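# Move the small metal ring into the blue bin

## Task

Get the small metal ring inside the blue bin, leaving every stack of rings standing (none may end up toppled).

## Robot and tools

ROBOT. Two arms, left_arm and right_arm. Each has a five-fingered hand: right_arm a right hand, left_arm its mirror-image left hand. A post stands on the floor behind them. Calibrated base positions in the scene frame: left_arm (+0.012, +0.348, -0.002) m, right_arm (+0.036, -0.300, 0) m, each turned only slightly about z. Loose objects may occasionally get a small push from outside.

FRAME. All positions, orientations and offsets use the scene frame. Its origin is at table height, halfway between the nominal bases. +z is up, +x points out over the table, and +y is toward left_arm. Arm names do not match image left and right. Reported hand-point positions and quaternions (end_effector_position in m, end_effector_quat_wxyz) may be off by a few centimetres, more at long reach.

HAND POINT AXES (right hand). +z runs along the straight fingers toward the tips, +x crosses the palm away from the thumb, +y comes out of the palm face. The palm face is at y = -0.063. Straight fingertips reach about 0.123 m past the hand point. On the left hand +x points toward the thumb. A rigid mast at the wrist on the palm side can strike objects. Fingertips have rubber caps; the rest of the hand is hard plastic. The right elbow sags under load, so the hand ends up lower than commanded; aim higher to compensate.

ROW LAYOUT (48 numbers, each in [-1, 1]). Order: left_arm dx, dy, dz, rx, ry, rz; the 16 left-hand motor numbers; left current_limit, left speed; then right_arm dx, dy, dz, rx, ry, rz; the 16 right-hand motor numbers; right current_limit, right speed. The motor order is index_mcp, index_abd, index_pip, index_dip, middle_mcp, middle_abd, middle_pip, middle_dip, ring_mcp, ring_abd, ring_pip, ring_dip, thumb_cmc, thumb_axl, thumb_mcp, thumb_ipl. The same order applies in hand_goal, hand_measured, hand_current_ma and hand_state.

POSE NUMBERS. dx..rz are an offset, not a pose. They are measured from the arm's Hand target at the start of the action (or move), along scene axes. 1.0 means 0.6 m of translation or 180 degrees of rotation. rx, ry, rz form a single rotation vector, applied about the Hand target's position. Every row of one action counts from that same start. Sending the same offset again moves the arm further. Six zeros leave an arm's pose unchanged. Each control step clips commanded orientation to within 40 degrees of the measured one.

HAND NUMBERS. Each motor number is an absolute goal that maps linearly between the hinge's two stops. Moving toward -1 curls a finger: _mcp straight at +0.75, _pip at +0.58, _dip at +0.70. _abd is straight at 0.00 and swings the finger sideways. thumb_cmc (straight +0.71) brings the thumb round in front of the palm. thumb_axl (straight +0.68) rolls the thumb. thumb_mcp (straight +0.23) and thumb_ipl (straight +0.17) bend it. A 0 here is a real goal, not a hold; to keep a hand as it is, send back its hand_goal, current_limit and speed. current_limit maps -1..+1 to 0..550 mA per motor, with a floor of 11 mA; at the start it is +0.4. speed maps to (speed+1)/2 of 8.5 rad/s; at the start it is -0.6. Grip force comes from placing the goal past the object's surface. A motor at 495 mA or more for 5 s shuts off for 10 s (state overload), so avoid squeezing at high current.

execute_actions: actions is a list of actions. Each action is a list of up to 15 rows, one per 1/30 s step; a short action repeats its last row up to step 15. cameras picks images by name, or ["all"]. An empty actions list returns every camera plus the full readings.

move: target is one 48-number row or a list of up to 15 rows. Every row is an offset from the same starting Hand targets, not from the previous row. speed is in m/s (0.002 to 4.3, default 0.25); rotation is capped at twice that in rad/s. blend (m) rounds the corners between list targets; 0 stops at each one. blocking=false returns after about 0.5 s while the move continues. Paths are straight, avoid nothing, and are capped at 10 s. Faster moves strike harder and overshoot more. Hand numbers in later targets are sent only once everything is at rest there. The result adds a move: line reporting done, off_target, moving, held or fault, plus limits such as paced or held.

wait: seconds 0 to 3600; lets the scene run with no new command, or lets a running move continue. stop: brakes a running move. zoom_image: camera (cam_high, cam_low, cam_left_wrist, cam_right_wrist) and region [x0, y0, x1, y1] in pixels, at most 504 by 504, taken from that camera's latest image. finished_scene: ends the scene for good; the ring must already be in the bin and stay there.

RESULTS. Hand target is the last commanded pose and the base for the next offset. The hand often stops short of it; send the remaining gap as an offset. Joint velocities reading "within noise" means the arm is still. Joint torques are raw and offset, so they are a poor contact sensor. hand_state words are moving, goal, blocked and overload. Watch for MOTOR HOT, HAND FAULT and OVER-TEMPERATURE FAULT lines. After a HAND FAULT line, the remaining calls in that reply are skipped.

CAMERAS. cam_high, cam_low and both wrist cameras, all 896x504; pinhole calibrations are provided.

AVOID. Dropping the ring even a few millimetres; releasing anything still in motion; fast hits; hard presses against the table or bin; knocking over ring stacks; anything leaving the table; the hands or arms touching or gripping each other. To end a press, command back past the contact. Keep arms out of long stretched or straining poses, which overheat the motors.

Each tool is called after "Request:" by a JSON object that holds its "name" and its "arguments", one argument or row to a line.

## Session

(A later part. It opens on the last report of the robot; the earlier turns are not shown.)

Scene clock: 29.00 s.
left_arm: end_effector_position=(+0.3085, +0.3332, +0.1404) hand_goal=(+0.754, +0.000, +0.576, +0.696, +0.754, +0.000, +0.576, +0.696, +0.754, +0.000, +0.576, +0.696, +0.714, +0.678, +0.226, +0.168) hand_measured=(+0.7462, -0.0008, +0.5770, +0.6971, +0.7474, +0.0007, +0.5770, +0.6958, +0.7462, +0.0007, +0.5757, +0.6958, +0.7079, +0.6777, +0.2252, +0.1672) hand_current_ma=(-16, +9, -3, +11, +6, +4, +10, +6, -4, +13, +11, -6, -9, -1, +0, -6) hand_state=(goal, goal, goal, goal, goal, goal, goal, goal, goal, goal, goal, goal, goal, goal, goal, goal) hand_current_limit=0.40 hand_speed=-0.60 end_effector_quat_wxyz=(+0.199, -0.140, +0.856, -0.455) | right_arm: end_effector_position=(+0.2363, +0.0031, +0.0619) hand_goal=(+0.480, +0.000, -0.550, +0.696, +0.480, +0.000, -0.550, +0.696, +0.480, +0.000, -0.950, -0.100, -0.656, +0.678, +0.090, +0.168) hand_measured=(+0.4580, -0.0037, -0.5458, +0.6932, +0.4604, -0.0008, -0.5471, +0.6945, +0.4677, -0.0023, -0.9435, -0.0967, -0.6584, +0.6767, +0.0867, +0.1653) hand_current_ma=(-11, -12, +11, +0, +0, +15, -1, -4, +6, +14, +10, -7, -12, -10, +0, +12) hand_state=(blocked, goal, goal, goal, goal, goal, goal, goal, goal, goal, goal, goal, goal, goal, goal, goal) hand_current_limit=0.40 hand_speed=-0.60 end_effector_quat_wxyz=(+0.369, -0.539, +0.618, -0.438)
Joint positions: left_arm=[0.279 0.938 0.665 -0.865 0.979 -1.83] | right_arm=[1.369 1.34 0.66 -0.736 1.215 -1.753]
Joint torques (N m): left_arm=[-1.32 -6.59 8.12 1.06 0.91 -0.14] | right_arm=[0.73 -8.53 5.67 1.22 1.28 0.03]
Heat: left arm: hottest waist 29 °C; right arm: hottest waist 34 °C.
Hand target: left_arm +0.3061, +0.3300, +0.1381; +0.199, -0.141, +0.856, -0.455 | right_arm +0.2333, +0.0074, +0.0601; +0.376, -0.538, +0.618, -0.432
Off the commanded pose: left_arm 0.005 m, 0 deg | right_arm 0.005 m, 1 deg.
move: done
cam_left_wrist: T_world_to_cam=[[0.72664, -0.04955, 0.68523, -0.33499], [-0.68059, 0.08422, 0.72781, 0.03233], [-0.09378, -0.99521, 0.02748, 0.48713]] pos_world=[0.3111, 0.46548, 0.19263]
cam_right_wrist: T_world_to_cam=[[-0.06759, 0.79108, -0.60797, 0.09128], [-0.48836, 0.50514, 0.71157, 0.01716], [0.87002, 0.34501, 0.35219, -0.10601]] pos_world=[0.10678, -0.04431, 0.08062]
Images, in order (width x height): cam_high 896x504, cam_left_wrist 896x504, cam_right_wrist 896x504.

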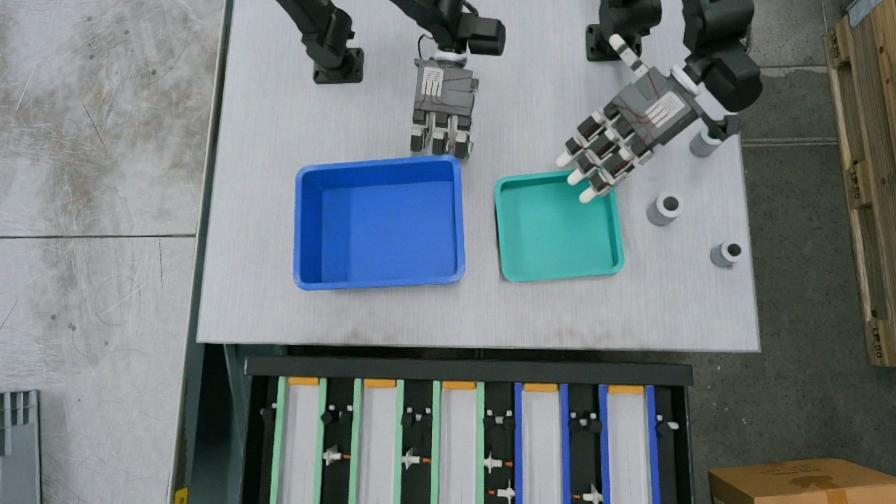

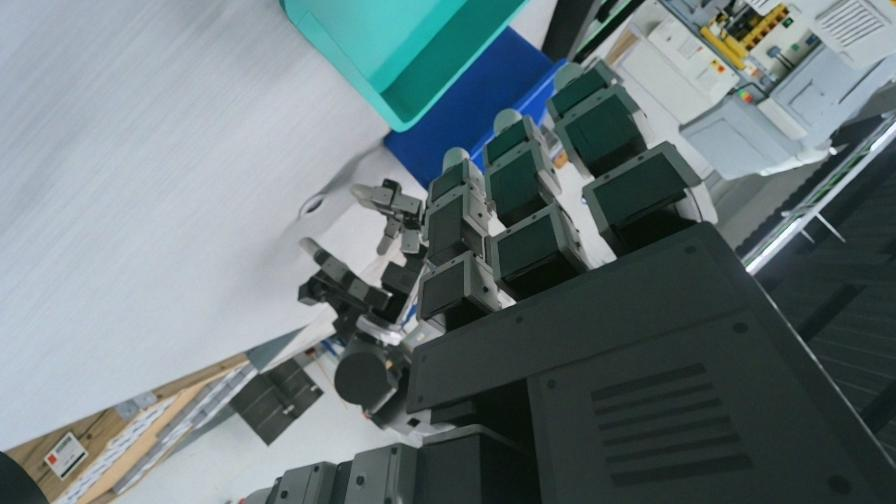

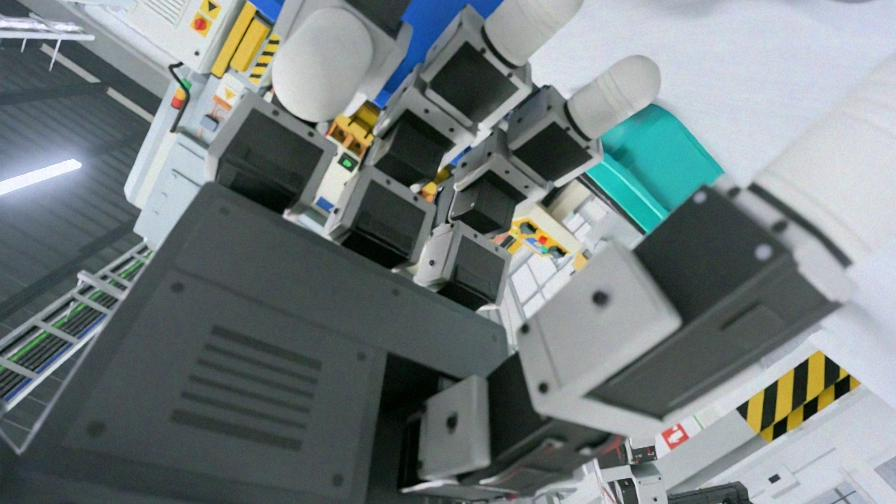

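Request:
{"name": "move", "arguments": {
  "target": [0,0,0,0,0,0, 0.754,0,0.576,0.696,0.754,0,0.576,0.696,0.754,0,0.576,0.696,0.714,0.678,0.226,0.168,0.4,-0.6, -0.0042,0.0055,-0.0285,0,0,0, 0.404,0,-0.54,0.696,0.404,0,-0.54,0.696,0.479,0,-0.95,-0.1,-0.657,0.678,0.08,0.168,0.4,-0.6],
  "speed": 0.1,
  "cameras": ["cam_left_wrist","cam_high"]
}}

Request:
{"name": "zoom_image", "arguments": {
  "camera": "cam_left_wrist",
  "region": [280, 150, 420, 270]
}}

Request:
{"name": "zoom_image", "arguments": {
  "camera": "cam_high",
  "region": [400, 90, 500, 170]
}}

Scene clock: 30.40 s.
left_arm: end_effector_position=(+0.3085, +0.3332, +0.1404) hand_goal=(+0.754, +0.000, +0.576, +0.696, +0.754, +0.000, +0.576, +0.696, +0.754, +0.000, +0.576, +0.696, +0.714, +0.678, +0.226, +0.168) hand_measured=(+0.7462, -0.0008, +0.5757, +0.6958, +0.7474, +0.0007, +0.5770, +0.6958, +0.7474, -0.0008, +0.5770, +0.6958, +0.7079, +0.6777, +0.2252, +0.1681) hand_current_ma=(+0, +15, -7, +5, -2, -7, +11, +9, -6, +12, +2, -7, -8, +4, +9, -14) hand_state=(goal, goal, goal, goal, goal, goal, goal, goal, goal, goal, goal, goal, goal, goal, goal, goal) hand_current_limit=0.40 hand_speed=-0.60 end_effector_quat_wxyz=(+0.199, -0.140, +0.856, -0.455) | right_arm: end_effector_position=(+0.2339, +0.0105, +0.0519) hand_goal=(+0.404, +0.000, -0.540, +0.696, +0.404, +0.000, -0.540, +0.696, +0.480, +0.000, -0.950, -0.100, -0.656, +0.678, +0.080, +0.168) hand_measured=(+0.3929, -0.0052, -0.5419, +0.6958, +0.4242, -0.0008, -0.5406, +0.6996, +0.4664, -0.0023, -0.9435, -0.0967, -0.6597, +0.6767, +0.0817, +0.1653) hand_current_ma=(+6, -5, +2, -11, +21, +1, -5, +9, -4, +7, -1, +3, -4, +10, +6, +0) hand_state=(goal, goal, goal, goal, blocked, goal, goal, goal, goal, goal, goal, goal, goal, goal, goal, goal) hand_current_limit=0.40 hand_speed=-0.60 end_effector_quat_wxyz=(+0.377, -0.536, +0.617, -0.435)
Joint positions: left_arm=[0.279 0.938 0.665 -0.865 0.979 -1.83] | right_arm=[1.385 1.378 0.657 -0.704 1.224 -1.727]
Joint torques (N m): left_arm=[-0.85 -6.3 8.03 1.09 0.81 -0.14] | right_arm=[0.21 -8.23 4.83 1.06 0.95 0.18]
Heat: left arm: hottest waist 29 °C; right arm: hottest waist 34 °C.
Hand target: left_arm +0.3061, +0.3300, +0.1381; +0.199, -0.141, +0.856, -0.455 | right_arm +0.2308, +0.0106, +0.0429; +0.376, -0.538, +0.618, -0.432
Off the commanded pose: left_arm 0.005 m, 0 deg | right_arm 0.009 m, 0 deg.
move: done
cam_left_wrist: T_world_to_cam=[[0.72664, -0.04955, 0.68523, -0.33499], [-0.68059, 0.08422, 0.72781, 0.03233], [-0.09378, -0.99521, 0.02748, 0.48713]] pos_world=[0.3111, 0.46548, 0.19263]
Images, in order (width x height): cam_high 896x504, cam_left_wrist 896x504.

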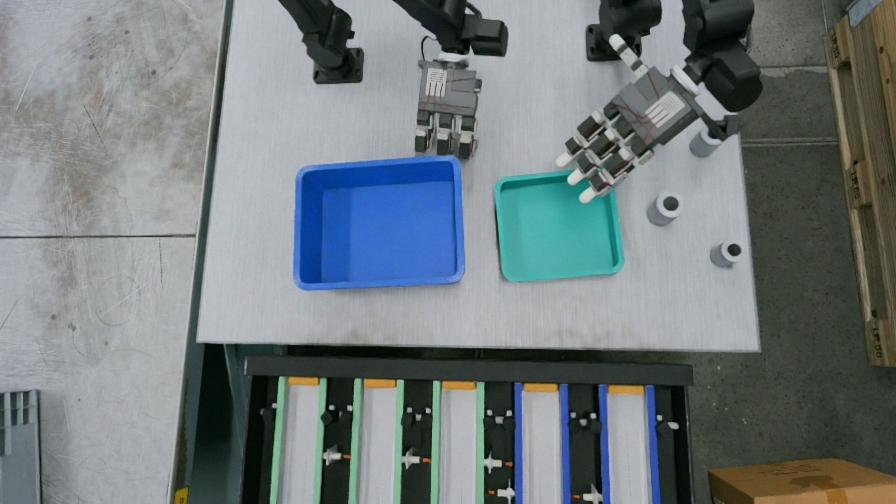

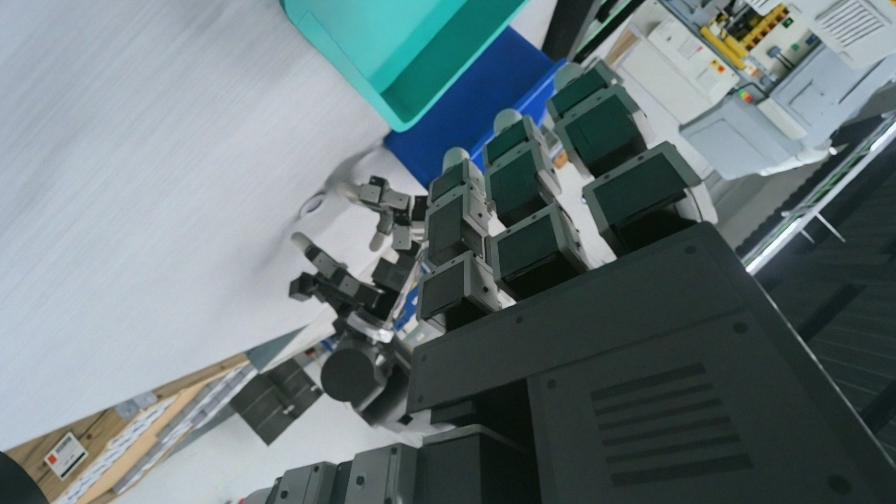

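Scaled by 3.600 from the camera's image (finer frame: 1280x720).

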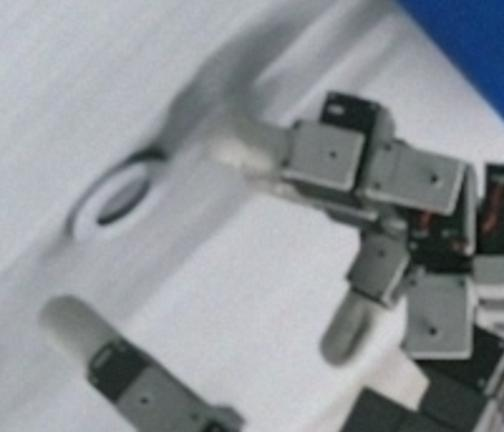

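Scaled by 5.040 from the camera's image (finer frame: 1280x720).

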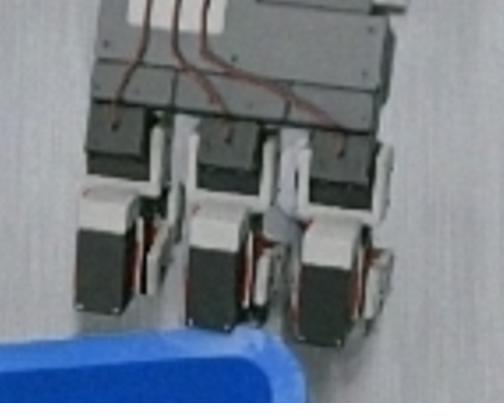

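Request:
{"name": "move", "arguments": {
  "target": [0,0,0,0,0,0, 0.754,0,0.576,0.696,0.754,0,0.576,0.696,0.754,0,0.576,0.696,0.714,0.678,0.226,0.168,0.4,-0.6, 0.0012,-0.0077,-0.0215,0,0,0, 0.288,0,-0.5,0.696,0.288,0,-0.5,0.696,0.479,0,-0.95,-0.1,-0.657,0.678,0.08,0.168,0.4,-0.6],
  "speed": 0.1,
  "cameras": ["cam_left_wrist","cam_high"]
}}

Request:
{"name": "zoom_image", "arguments": {
  "camera": "cam_left_wrist",
  "region": [280, 150, 420, 270]
}}

Request:
{"name": "zoom_image", "arguments": {
  "camera": "cam_high",
  "region": [400, 90, 500, 170]
}}

Scene clock: 31.70 s.
left_arm: end_effector_position=(+0.3085, +0.3332, +0.1404) hand_goal=(+0.754, +0.000, +0.576, +0.696, +0.754, +0.000, +0.576, +0.696, +0.754, +0.000, +0.576, +0.696, +0.714, +0.678, +0.226, +0.168) hand_measured=(+0.7462, +0.0007, +0.5770, +0.6971, +0.7474, +0.0007, +0.5757, +0.6971, +0.7462, -0.0008, +0.5770, +0.6958, +0.7092, +0.6777, +0.2252, +0.1681) hand_current_ma=(-8, +9, -11, -10, -8, +4, -1, +4, +0, +2, -2, -7, -6, +6, -1, -15) hand_state=(goal, goal, goal, goal, goal, goal, goal, goal, goal, goal, goal, goal, goal, goal, goal, goal) hand_current_limit=0.40 hand_speed=-0.60 end_effector_quat_wxyz=(+0.199, -0.140, +0.856, -0.455) | right_arm: end_effector_position=(+0.2362, +0.0143, +0.0504) hand_goal=(+0.288, +0.000, -0.500, +0.696, +0.288, +0.000, -0.500, +0.696, +0.480, +0.000, -0.950, -0.100, -0.656, +0.678, +0.080, +0.168) hand_measured=(+0.2771, -0.0052, -0.5009, +0.6971, +0.3929, -0.0008, -0.5009, +0.6983, +0.4677, -0.0008, -0.9435, -0.0967, -0.6597, +0.6767, +0.0817, +0.1653) hand_current_ma=(-7, -12, +10, +5, +132, +17, +21, +6, -19, +9, +2, +14, +7, +5, +2, +0) hand_state=(goal, goal, goal, goal, blocked, goal, goal, goal, goal, goal, goal, goal, goal, goal, goal, goal) hand_current_limit=0.40 hand_speed=-0.60 end_effector_quat_wxyz=(+0.394, -0.523, +0.622, -0.430)
Joint positions: left_arm=[0.279 0.938 0.665 -0.865 0.979 -1.83] | right_arm=[1.386 1.379 0.64 -0.645 1.238 -1.726]
Joint torques (N m): left_arm=[-0.32 -5.89 7.98 1.11 0.83 -0.19] | right_arm=[-0.21 -6.36 4.03 0.94 0.24 -0.05]
Heat: left arm: hottest waist 29 °C; right arm: hottest waist 34 °C.
Hand target: left_arm +0.3061, +0.3300, +0.1381; +0.199, -0.141, +0.856, -0.455 | right_arm +0.2315, +0.0061, +0.0301; +0.377, -0.537, +0.618, -0.432
Off the commanded pose: left_arm 0.005 m, 0 deg | right_arm 0.022 m, 3 deg.
move: off_target (right_arm)
cam_left_wrist: T_world_to_cam=[[0.72664, -0.04955, 0.68523, -0.33499], [-0.68059, 0.08422, 0.72781, 0.03233], [-0.09378, -0.99521, 0.02748, 0.48713]] pos_world=[0.3111, 0.46548, 0.19263]
Images, in order (width x height): cam_high 896x504, cam_left_wrist 896x504.

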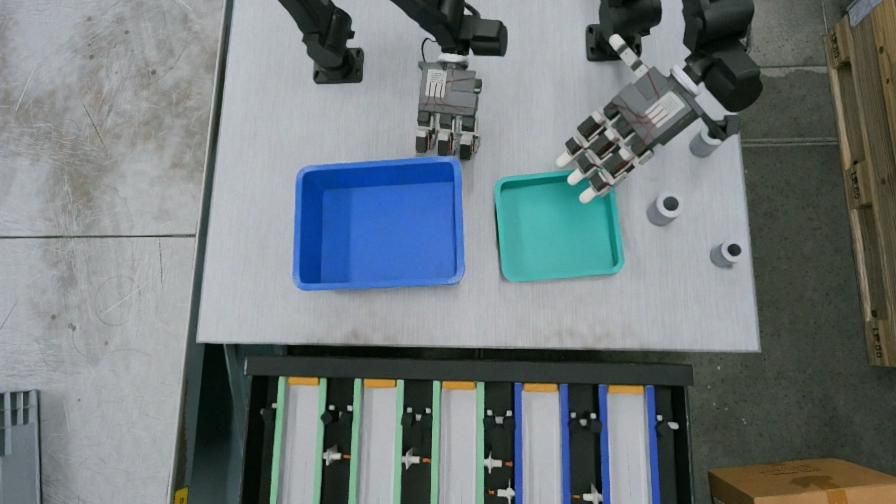

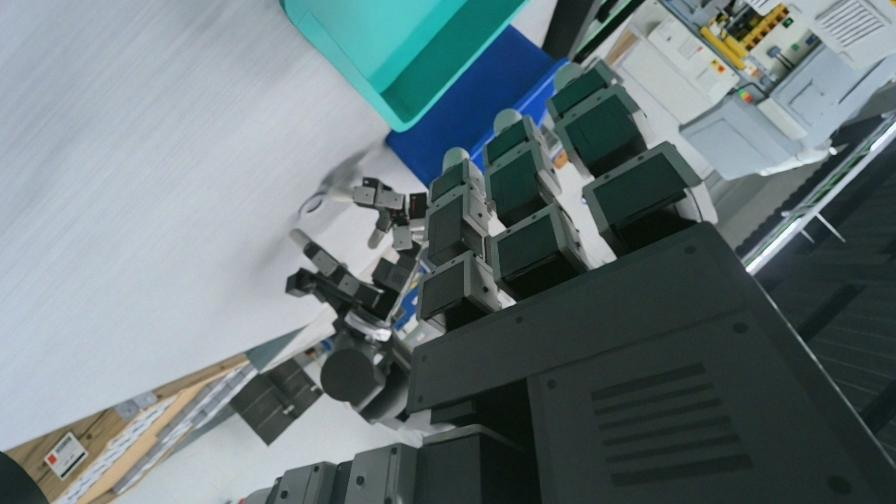

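Scaled by 3.600 from the camera's image (finer frame: 1280x720).

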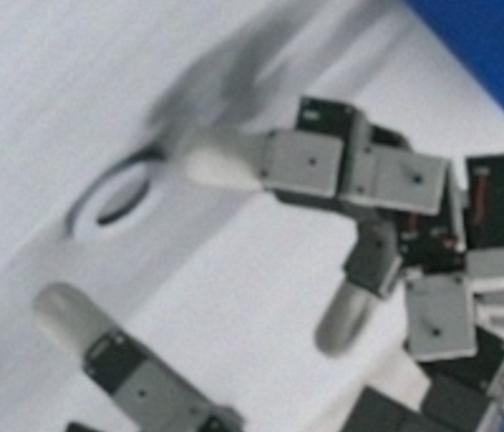

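Scaled by 5.040 from the camera's image (finer frame: 1280x720).

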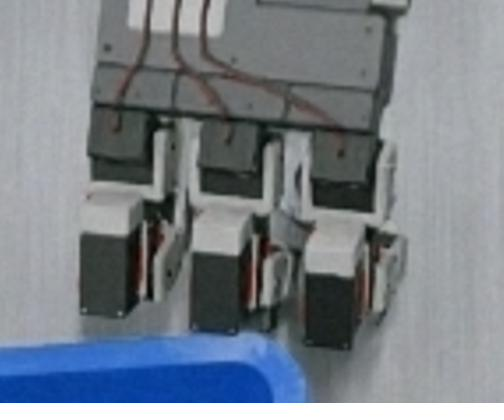

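Request:
{"name": "execute_actions", "arguments": {
  "actions": []
}}

Request:
{"name": "zoom_image", "arguments": {
  "camera": "cam_low",
  "region": [230, 150, 400, 290]
}}

Request:
{"name": "zoom_image", "arguments": {
  "camera": "cam_high",
  "region": [400, 130, 490, 180]
}}

Scene clock: 31.93 s.
left_arm: end_effector_position=(+0.3085, +0.3332, +0.1404) hand_goal=(+0.754, +0.000, +0.576, +0.696, +0.754, +0.000, +0.576, +0.696, +0.754, +0.000, +0.576, +0.696, +0.714, +0.678, +0.226, +0.168) hand_measured=(+0.7462, +0.0007, +0.5770, +0.6971, +0.7474, +0.0007, +0.5770, +0.6958, +0.7462, -0.0008, +0.5770, +0.6958, +0.7079, +0.6777, +0.2242, +0.1681) hand_current_ma=(+2, +23, +0, +5, -17, +0, +2, +13, +8, +13, +17, -23, -12, +10, +1, -13) hand_state=(goal, goal, goal, goal, goal, goal, goal, goal, goal, goal, goal, goal, goal, goal, goal, goal) hand_current_limit=0.40 hand_speed=-0.60 end_effector_quat_wxyz=(+0.199, -0.140, +0.856, -0.455) | right_arm: end_effector_position=(+0.2362, +0.0143, +0.0504) hand_goal=(+0.288, +0.000, -0.500, +0.696, +0.288, +0.000, -0.500, +0.696, +0.480, +0.000, -0.950, -0.100, -0.656, +0.678, +0.080, +0.168) hand_measured=(+0.2771, -0.0052, -0.5009, +0.6958, +0.3929, -0.0008, -0.5009, +0.6996, +0.4677, -0.0008, -0.9448, -0.0967, -0.6597, +0.6767, +0.0817, +0.1653) hand_current_ma=(-6, -4, +6, -7, +127, +7, +8, +10, -9, +9, +0, +1, -6, +10, +8, -12) hand_state=(goal, goal, goal, goal, blocked, goal, goal, goal, goal, goal, goal, goal, goal, goal, goal, goal) hand_current_limit=0.40 hand_speed=-0.60 end_effector_quat_wxyz=(+0.394, -0.523, +0.622, -0.430)
Joint positions: left_arm=[0.279 0.938 0.665 -0.865 0.979 -1.83] | right_arm=[1.386 1.379 0.64 -0.645 1.238 -1.726]
Joint velocities: within noise
Joint torques (N m): left_arm=[-0.73 -6.48 7.91 1.16 0.81 -0.15] | right_arm=[0.03 -6.42 4.29 0.96 0.27 -0.06]
Heat: left arm: hottest waist 29 °C; right arm: hottest waist 34 °C.
Hand target: left_arm +0.3061, +0.3300, +0.1381; +0.199, -0.141, +0.856, -0.455 | right_arm +0.2315, +0.0061, +0.0301; +0.377, -0.537, +0.618, -0.432
Off the commanded pose: left_arm 0.005 m, 0 deg | right_arm 0.022 m, 3 deg.
camera_calibration:
cam_left_wrist: T_world_to_cam=[[0.72664, -0.04955, 0.68523, -0.33499], [-0.68059, 0.08422, 0.72781, 0.03233], [-0.09378, -0.99521, 0.02748, 0.48713]] pos_world=[0.3111, 0.46548, 0.19263]
cam_right_wrist: T_world_to_cam=[[-0.05129, 0.82123, -0.56829, 0.06916], [-0.51366, 0.46631, 0.72022, 0.02572], [0.85646, 0.32885, 0.39791, -0.10453]] pos_world=[0.10628, -0.03442, 0.06237]

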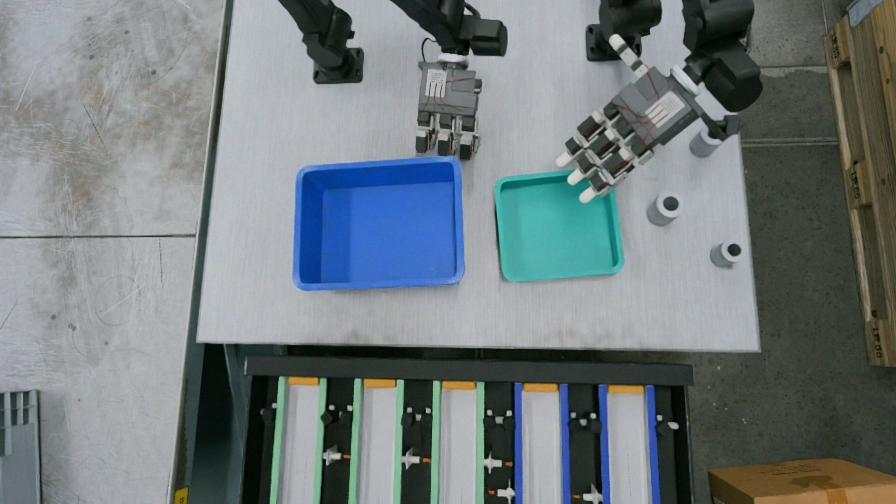

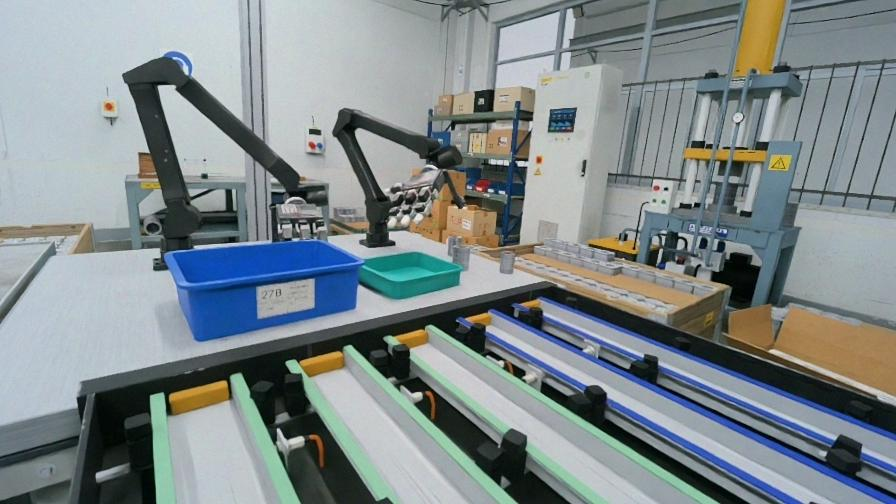

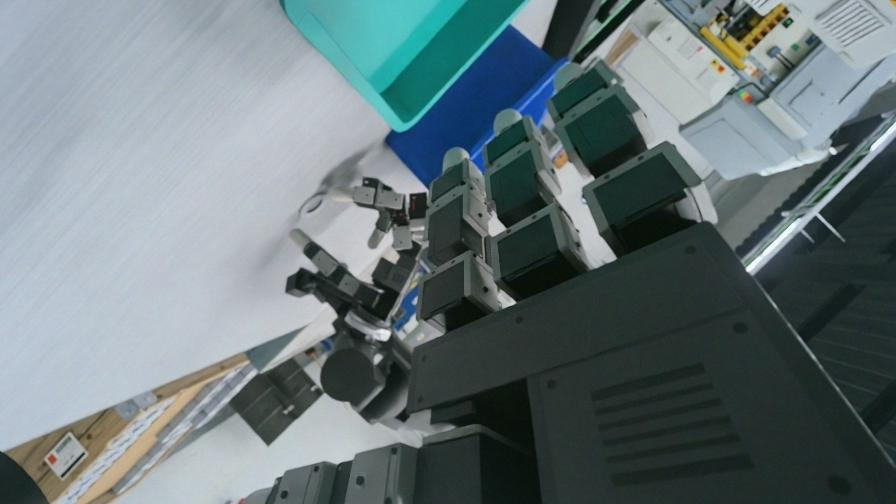

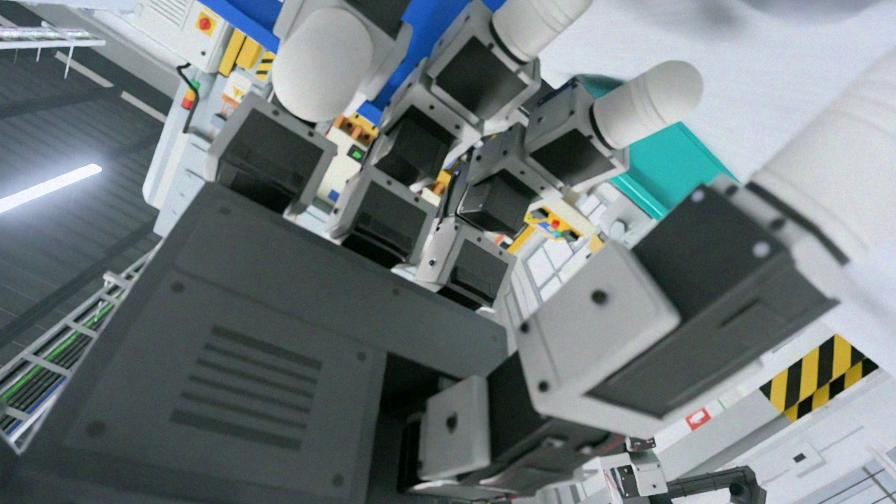

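Scaled by 2.965 from the camera's image (finer frame: 1280x720).

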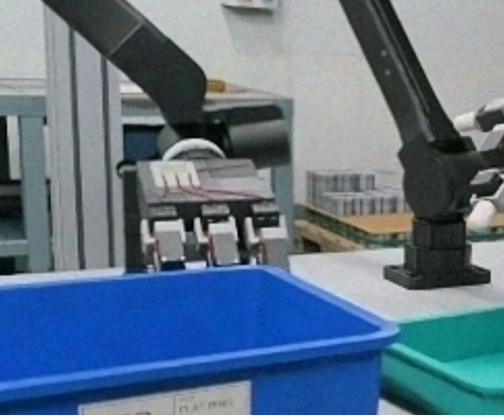

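Scaled by 5.600 from the camera's image (finer frame: 1280x720).

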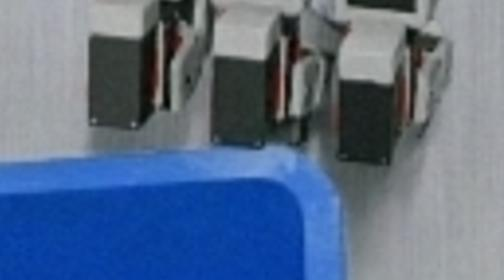

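Request:
{"name": "move", "arguments": {
  "target": [
    [0,0,0,0,0,0, 0.754,0,0.576,0.696,0.754,0,0.576,0.696,0.754,0,0.576,0.696,0.714,0.678,0.226,0.168,0.4,-0.6, 0,0,0.1167,0,0,0, 0.404,0,-0.5,0.696,0.404,0,-0.5,0.696,0.479,0,-0.95,-0.1,-0.657,0.678,0.08,0.168,0.4,-0.6],
    [0,0,0,0,0,0, 0.754,0,0.576,0.696,0.754,0,0.576,0.696,0.754,0,0.576,0.696,0.714,0.678,0.226,0.168,0.4,-0.6, -0.0095,-0.0332,0.0917,0,0,-0.1778, 0.404,0,-0.5,0.696,0.404,0,-0.5,0.696,0.479,0,-0.95,-0.1,-0.657,0.678,0.08,0.168,0.4,-0.6]
  ],
  "speed": 0.15,
  "blend": 0.01,
  "cameras": ["cam_left_wrist","cam_high"]
}}

Request:
{"name": "zoom_image", "arguments": {
  "camera": "cam_left_wrist",
  "region": [280, 150, 420, 270]
}}

Request:
{"name": "zoom_image", "arguments": {
  "camera": "cam_high",
  "region": [400, 90, 500, 170]
}}

Scene clock: 35.43 s.
left_arm: end_effector_position=(+0.3085, +0.3332, +0.1404) hand_goal=(+0.754, +0.000, +0.576, +0.696, +0.754, +0.000, +0.576, +0.696, +0.754, +0.000, +0.576, +0.696, +0.714, +0.678, +0.226, +0.168) hand_measured=(+0.7462, -0.0008, +0.5770, +0.6971, +0.7474, +0.0007, +0.5770, +0.6958, +0.7474, -0.0008, +0.5770, +0.6958, +0.7079, +0.6777, +0.2252, +0.1681) hand_current_ma=(+11, +10, -13, -5, -22, -11, +0, +21, +3, +16, -1, +3, -1, +0, -8, -3) hand_state=(goal, goal, goal, goal, goal, goal, goal, goal, goal, goal, goal, goal, goal, goal, goal, goal) hand_current_limit=0.40 hand_speed=-0.60 end_effector_quat_wxyz=(+0.199, -0.140, +0.856, -0.455) | right_arm: end_effector_position=(+0.2208, -0.0226, +0.0782) hand_goal=(+0.404, +0.000, -0.500, +0.696, +0.404, +0.000, -0.500, +0.696, +0.480, +0.000, -0.950, -0.100, -0.656, +0.678, +0.080, +0.168) hand_measured=(+0.3820, +0.0021, -0.5021, +0.6971, +0.3977, +0.0021, -0.5009, +0.6983, +0.4677, -0.0008, -0.9435, -0.0967, -0.6572, +0.6788, +0.0817, +0.1653) hand_current_ma=(-16, -12, +0, -1, +11, +14, +2, +25, -15, +6, +4, +2, +4, -1, -8, +16) hand_state=(blocked, goal, goal, goal, goal, goal, goal, goal, goal, goal, goal, goal, goal, goal, goal, goal) hand_current_limit=0.40 hand_speed=-0.60 end_effector_quat_wxyz=(+0.250, -0.381, +0.746, -0.486)
Joint positions: left_arm=[0.279 0.938 0.665 -0.865 0.979 -1.83] | right_arm=[1.373 1.557 0.91 -1.668 0.992 -0.735]
Joint torques (N m): left_arm=[-1.26 -6.59 7.84 1.28 0.88 -0.14] | right_arm=[-1.2 -11.16 7.25 -2.13 0.6 0.09]
Heat: left arm: hottest waist 29 °C; right arm: hottest waist 34 °C.
Hand target: left_arm +0.3061, +0.3300, +0.1381; +0.199, -0.141, +0.856, -0.455 | right_arm +0.2259, -0.0139, +0.0851; +0.243, -0.346, +0.743, -0.520
Off the commanded pose: left_arm 0.005 m, 0 deg | right_arm 0.012 m, 6 deg.
joint sent to its limit (right arm) — joint 4 (wrist pitch), lower limit. The joint targets are off in orientation, not in position.
move: off_target (right_arm)
cam_left_wrist: T_world_to_cam=[[0.72664, -0.04955, 0.68523, -0.33499], [-0.68059, 0.08422, 0.72781, 0.03233], [-0.09378, -0.99521, 0.02748, 0.48713]] pos_world=[0.3111, 0.46548, 0.19263]
Images, in order (width x height): cam_high 896x504, cam_left_wrist 896x504.

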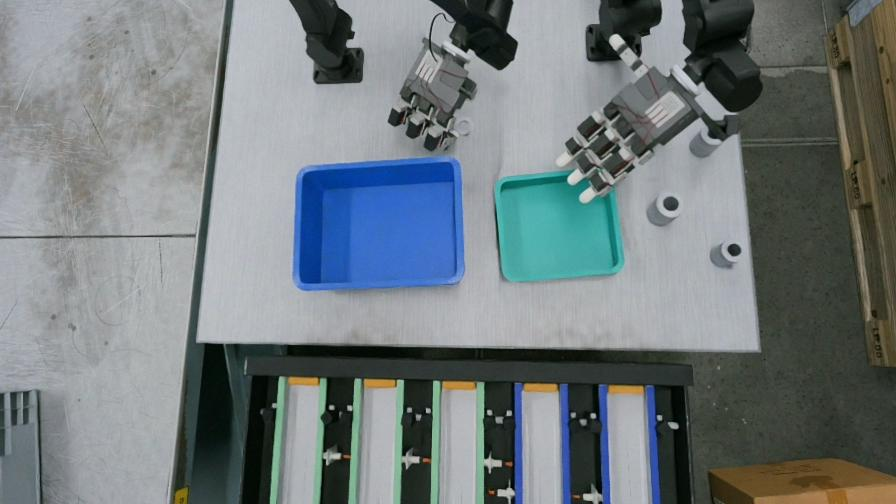

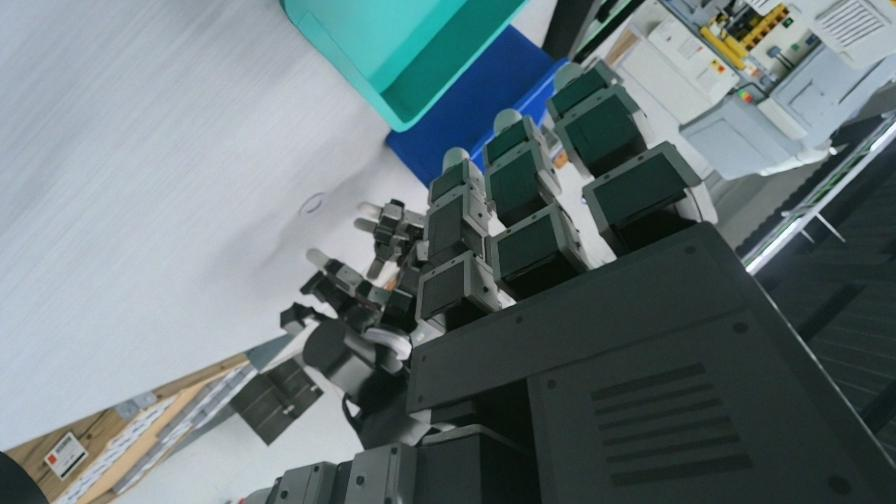

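Scaled by 3.600 from the camera's image (finer frame: 1280x720).

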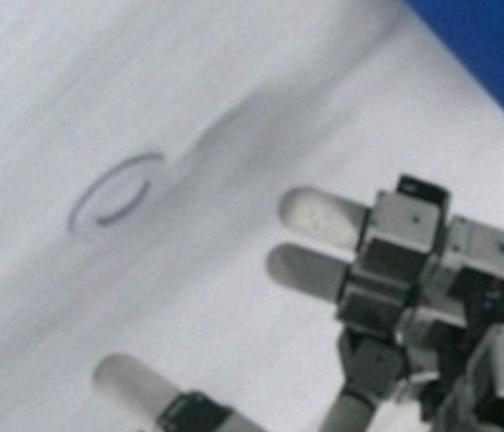

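Scaled by 5.040 from the camera's image (finer frame: 1280x720).

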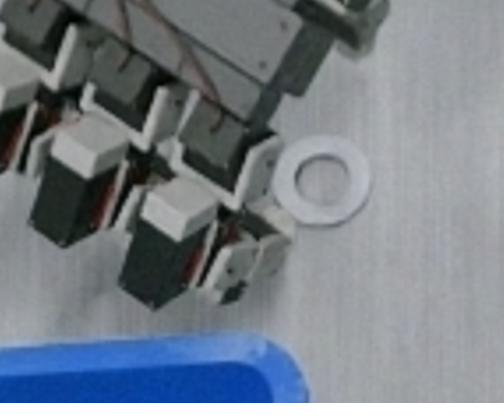

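Request:
{"name": "move", "arguments": {
  "target": [
    [0,0,0,0,0,0, 0.754,0,0.576,0.696,0.754,0,0.576,0.696,0.754,0,0.576,0.696,0.714,0.678,0.226,0.168,0.4,-0.6, -0.0258,0.0008,-0.0502,0,0,0.1778, 0.17,0,-0.44,0.696,0.17,0,-0.44,0.696,0.479,0,-0.95,-0.1,-0.657,0.678,0.04,0.168,0.4,-0.6]
  ],
  "speed": 0.15,
  "cameras": ["cam_left_wrist","cam_high"]
}}

Request:
{"name": "zoom_image", "arguments": {
  "camera": "cam_left_wrist",
  "region": [280, 150, 420, 270]
}}

Request:
{"name": "zoom_image", "arguments": {
  "camera": "cam_high",
  "region": [400, 90, 500, 170]
}}

Scene clock: 39.17 s.
left_arm: end_effector_position=(+0.3085, +0.3332, +0.1404) hand_goal=(+0.754, +0.000, +0.576, +0.696, +0.754, +0.000, +0.576, +0.696, +0.754, +0.000, +0.576, +0.696, +0.714, +0.678, +0.226, +0.168) hand_measured=(+0.7462, -0.0008, +0.5770, +0.6958, +0.7474, +0.0007, +0.5770, +0.6958, +0.7462, -0.0008, +0.5770, +0.6958, +0.7079, +0.6777, +0.2242, +0.1681) hand_current_ma=(-13, +9, -14, +4, -3, +0, +1, +13, +2, +18, +2, -13, -7, -2, -6, -8) hand_state=(goal, goal, goal, goal, goal, goal, goal, goal, goal, goal, goal, goal, goal, goal, goal, goal) hand_current_limit=0.40 hand_speed=-0.60 end_effector_quat_wxyz=(+0.199, -0.140, +0.856, -0.455) | right_arm: end_effector_position=(+0.2132, -0.0135, +0.0546) hand_goal=(+0.170, +0.000, -0.440, +0.696, +0.170, +0.000, -0.440, +0.696, +0.480, +0.000, -0.950, -0.100, -0.656, +0.678, +0.040, +0.168) hand_measured=(+0.1613, +0.0021, -0.4393, +0.6971, +0.1625, -0.0008, -0.4393, +0.6983, +0.4677, -0.0008, -0.9448, -0.0967, -0.6584, +0.6777, +0.0401, +0.1653) hand_current_ma=(-1, -16, -2, +5, +11, +8, +3, +5, -4, -13, -1, +4, -2, +9, +5, +10) hand_state=(goal, goal, goal, goal, goal, goal, goal, goal, goal, goal, goal, goal, goal, goal, goal, goal) hand_current_limit=0.40 hand_speed=-0.60 end_effector_quat_wxyz=(+0.374, -0.534, +0.620, -0.437)
Joint positions: left_arm=[0.279 0.938 0.665 -0.865 0.979 -1.83] | right_arm=[1.439 1.336 0.631 -0.899 1.225 -1.539]
Joint torques (N m): left_arm=[-1.14 -5.95 8.02 1.2 0.84 -0.13] | right_arm=[0.44 -9.76 5.05 0.68 0.99 -0.2]
Heat: left arm: hottest waist 29 °C; right arm: hottest waist 34 °C.
Hand target: left_arm +0.3061, +0.3300, +0.1381; +0.199, -0.141, +0.856, -0.455 | right_arm +0.2104, -0.0134, +0.0550; +0.376, -0.538, +0.618, -0.433
Off the commanded pose: left_arm 0.005 m, 0 deg | right_arm 0.003 m, 1 deg.
move: done
cam_left_wrist: T_world_to_cam=[[0.72664, -0.04955, 0.68523, -0.33499], [-0.68059, 0.08422, 0.72781, 0.03233], [-0.09378, -0.99521, 0.02748, 0.48713]] pos_world=[0.3111, 0.46548, 0.19263]
Images, in order (width x height): cam_high 896x504, cam_left_wrist 896x504.

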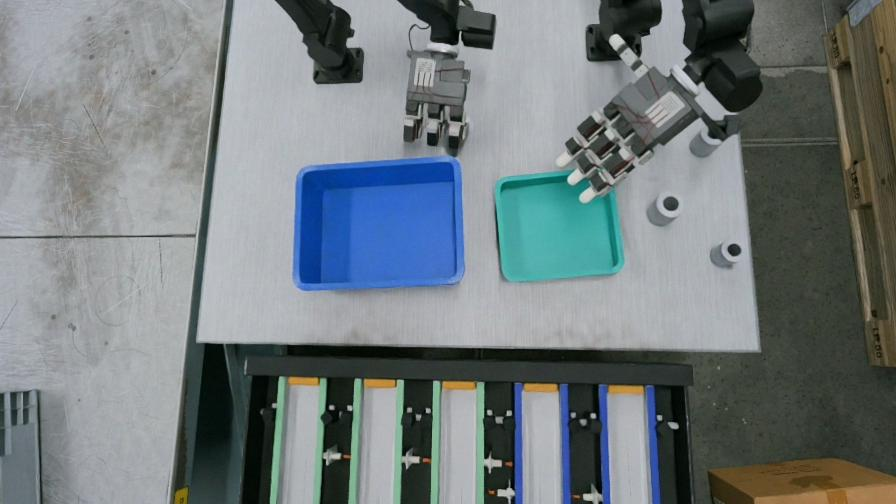

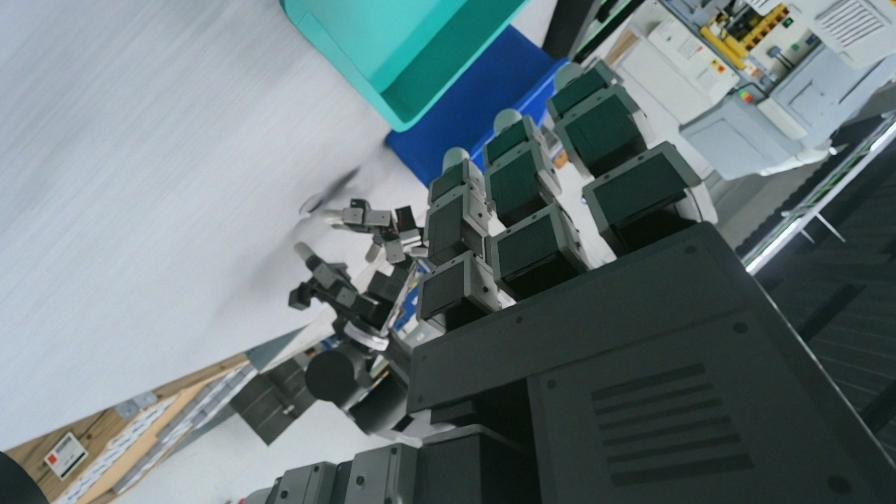

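Scaled by 3.600 from the camera's image (finer frame: 1280x720).

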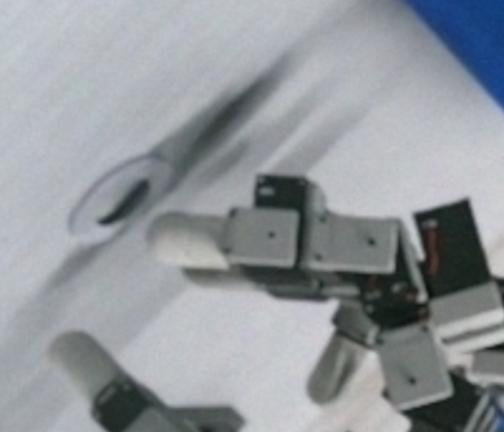

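Scaled by 5.040 from the camera's image (finer frame: 1280x720).

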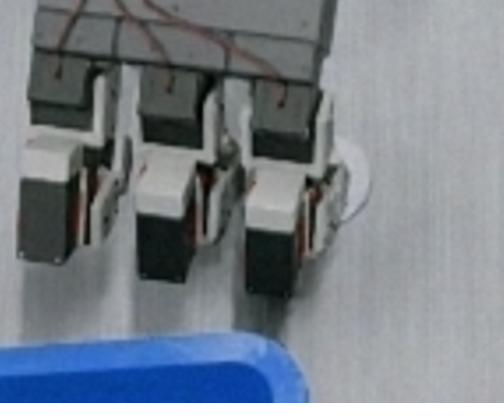

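Request:
{"name": "move", "arguments": {
  "target": [
    [0,0,0,0,0,0, 0.754,0,0.576,0.696,0.754,0,0.576,0.696,0.754,0,0.576,0.696,0.714,0.678,0.226,0.168,0.4,-0.6, -0.007,0,-0.033,0,0,0, 0.17,0,-0.44,0.696,0.17,0,-0.44,0.696,0.479,0,-0.95,-0.1,-0.657,0.678,0.04,0.168,0.4,-0.6]
  ],
  "speed": 0.06,
  "cameras": ["cam_left_wrist","cam_high"]
}}

Request:
{"name": "zoom_image", "arguments": {
  "camera": "cam_left_wrist",
  "region": [280, 150, 420, 270]
}}

Request:
{"name": "zoom_image", "arguments": {
  "camera": "cam_high",
  "region": [400, 90, 500, 170]
}}

Scene clock: 40.17 s.
left_arm: end_effector_position=(+0.3085, +0.3332, +0.1404) hand_goal=(+0.754, +0.000, +0.576, +0.696, +0.754, +0.000, +0.576, +0.696, +0.754, +0.000, +0.576, +0.696, +0.714, +0.678, +0.226, +0.168) hand_measured=(+0.7462, -0.0008, +0.5770, +0.6958, +0.7474, -0.0008, +0.5770, +0.6958, +0.7462, -0.0008, +0.5770, +0.6958, +0.7079, +0.6767, +0.2252, +0.1681) hand_current_ma=(+10, -6, -12, +7, -15, -3, +11, +1, +3, +18, +14, +8, -25, -6, -4, -8) hand_state=(goal, goal, goal, goal, goal, goal, goal, goal, goal, goal, goal, goal, goal, goal, goal, goal) hand_current_limit=0.40 hand_speed=-0.60 end_effector_quat_wxyz=(+0.199, -0.140, +0.856, -0.455) | right_arm: end_effector_position=(+0.2098, -0.0157, +0.0398) hand_goal=(+0.170, +0.000, -0.440, +0.696, +0.170, +0.000, -0.440, +0.696, +0.480, +0.000, -0.950, -0.100, -0.656, +0.678, +0.040, +0.168) hand_measured=(+0.1625, +0.0021, -0.4393, +0.6971, +0.1625, -0.0008, -0.4380, +0.6996, +0.4677, -0.0008, -0.9435, -0.0967, -0.6584, +0.6777, +0.0401, +0.1653) hand_current_ma=(-2, -16, +1, +3, +3, +0, +16, +16, -1, +5, +20, -4, -10, -1, -7, +18) hand_state=(goal, goal, goal, goal, goal, goal, goal, goal, goal, goal, goal, goal, goal, goal, goal, goal) hand_current_limit=0.40 hand_speed=-0.60 end_effector_quat_wxyz=(+0.373, -0.537, +0.618, -0.437)
Joint positions: left_arm=[0.279 0.938 0.665 -0.865 0.979 -1.83] | right_arm=[1.448 1.368 0.61 -0.863 1.223 -1.527]
Joint torques (N m): left_arm=[-0.56 -5.89 7.9 1.21 0.84 -0.16] | right_arm=[0.44 -7.47 4.89 0.61 1.06 0.01]
Heat: left arm: hottest waist 29 °C; right arm: hottest waist 34 °C.
Hand target: left_arm +0.3061, +0.3300, +0.1381; +0.199, -0.141, +0.856, -0.455 | right_arm +0.2062, -0.0133, +0.0352; +0.376, -0.538, +0.618, -0.432
Off the commanded pose: left_arm 0.005 m, 0 deg | right_arm 0.006 m, 1 deg.
move: done
cam_left_wrist: T_world_to_cam=[[0.72664, -0.04955, 0.68523, -0.33499], [-0.68059, 0.08422, 0.72781, 0.03233], [-0.09378, -0.99521, 0.02748, 0.48713]] pos_world=[0.3111, 0.46548, 0.19263]
Images, in order (width x height): cam_high 896x504, cam_left_wrist 896x504.

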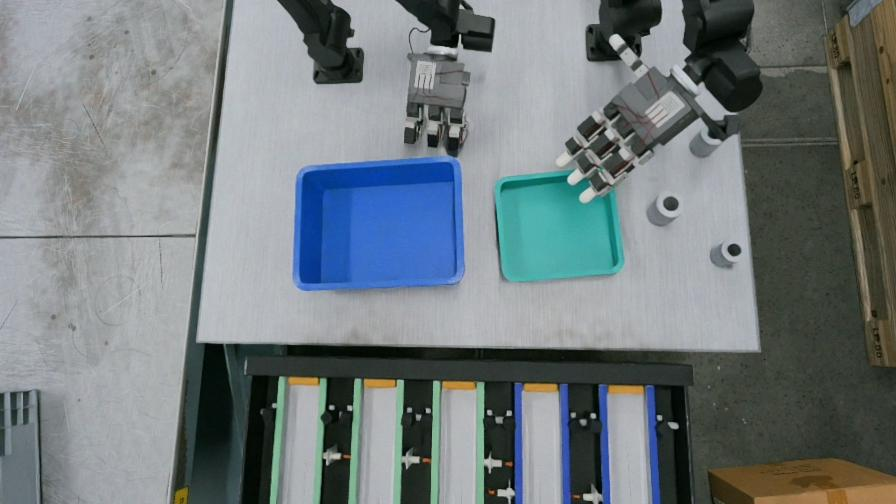

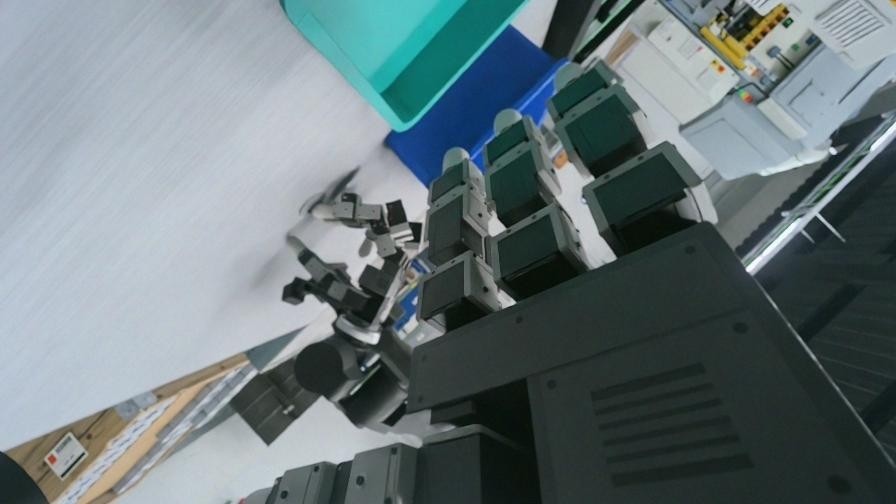

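Scaled by 3.600 from the camera's image (finer frame: 1280x720).

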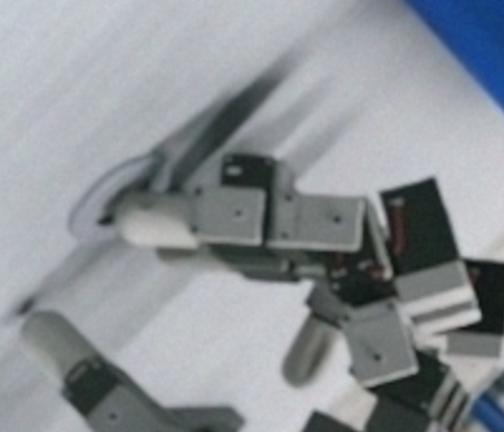

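Scaled by 5.040 from the camera's image (finer frame: 1280x720).

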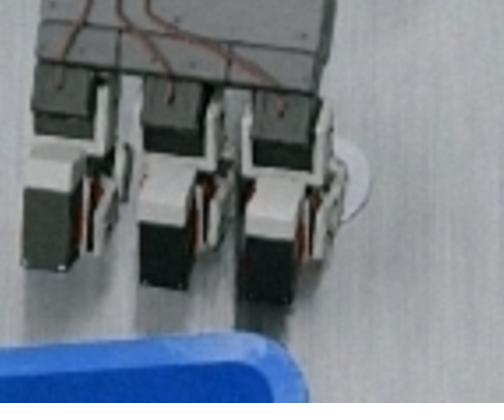

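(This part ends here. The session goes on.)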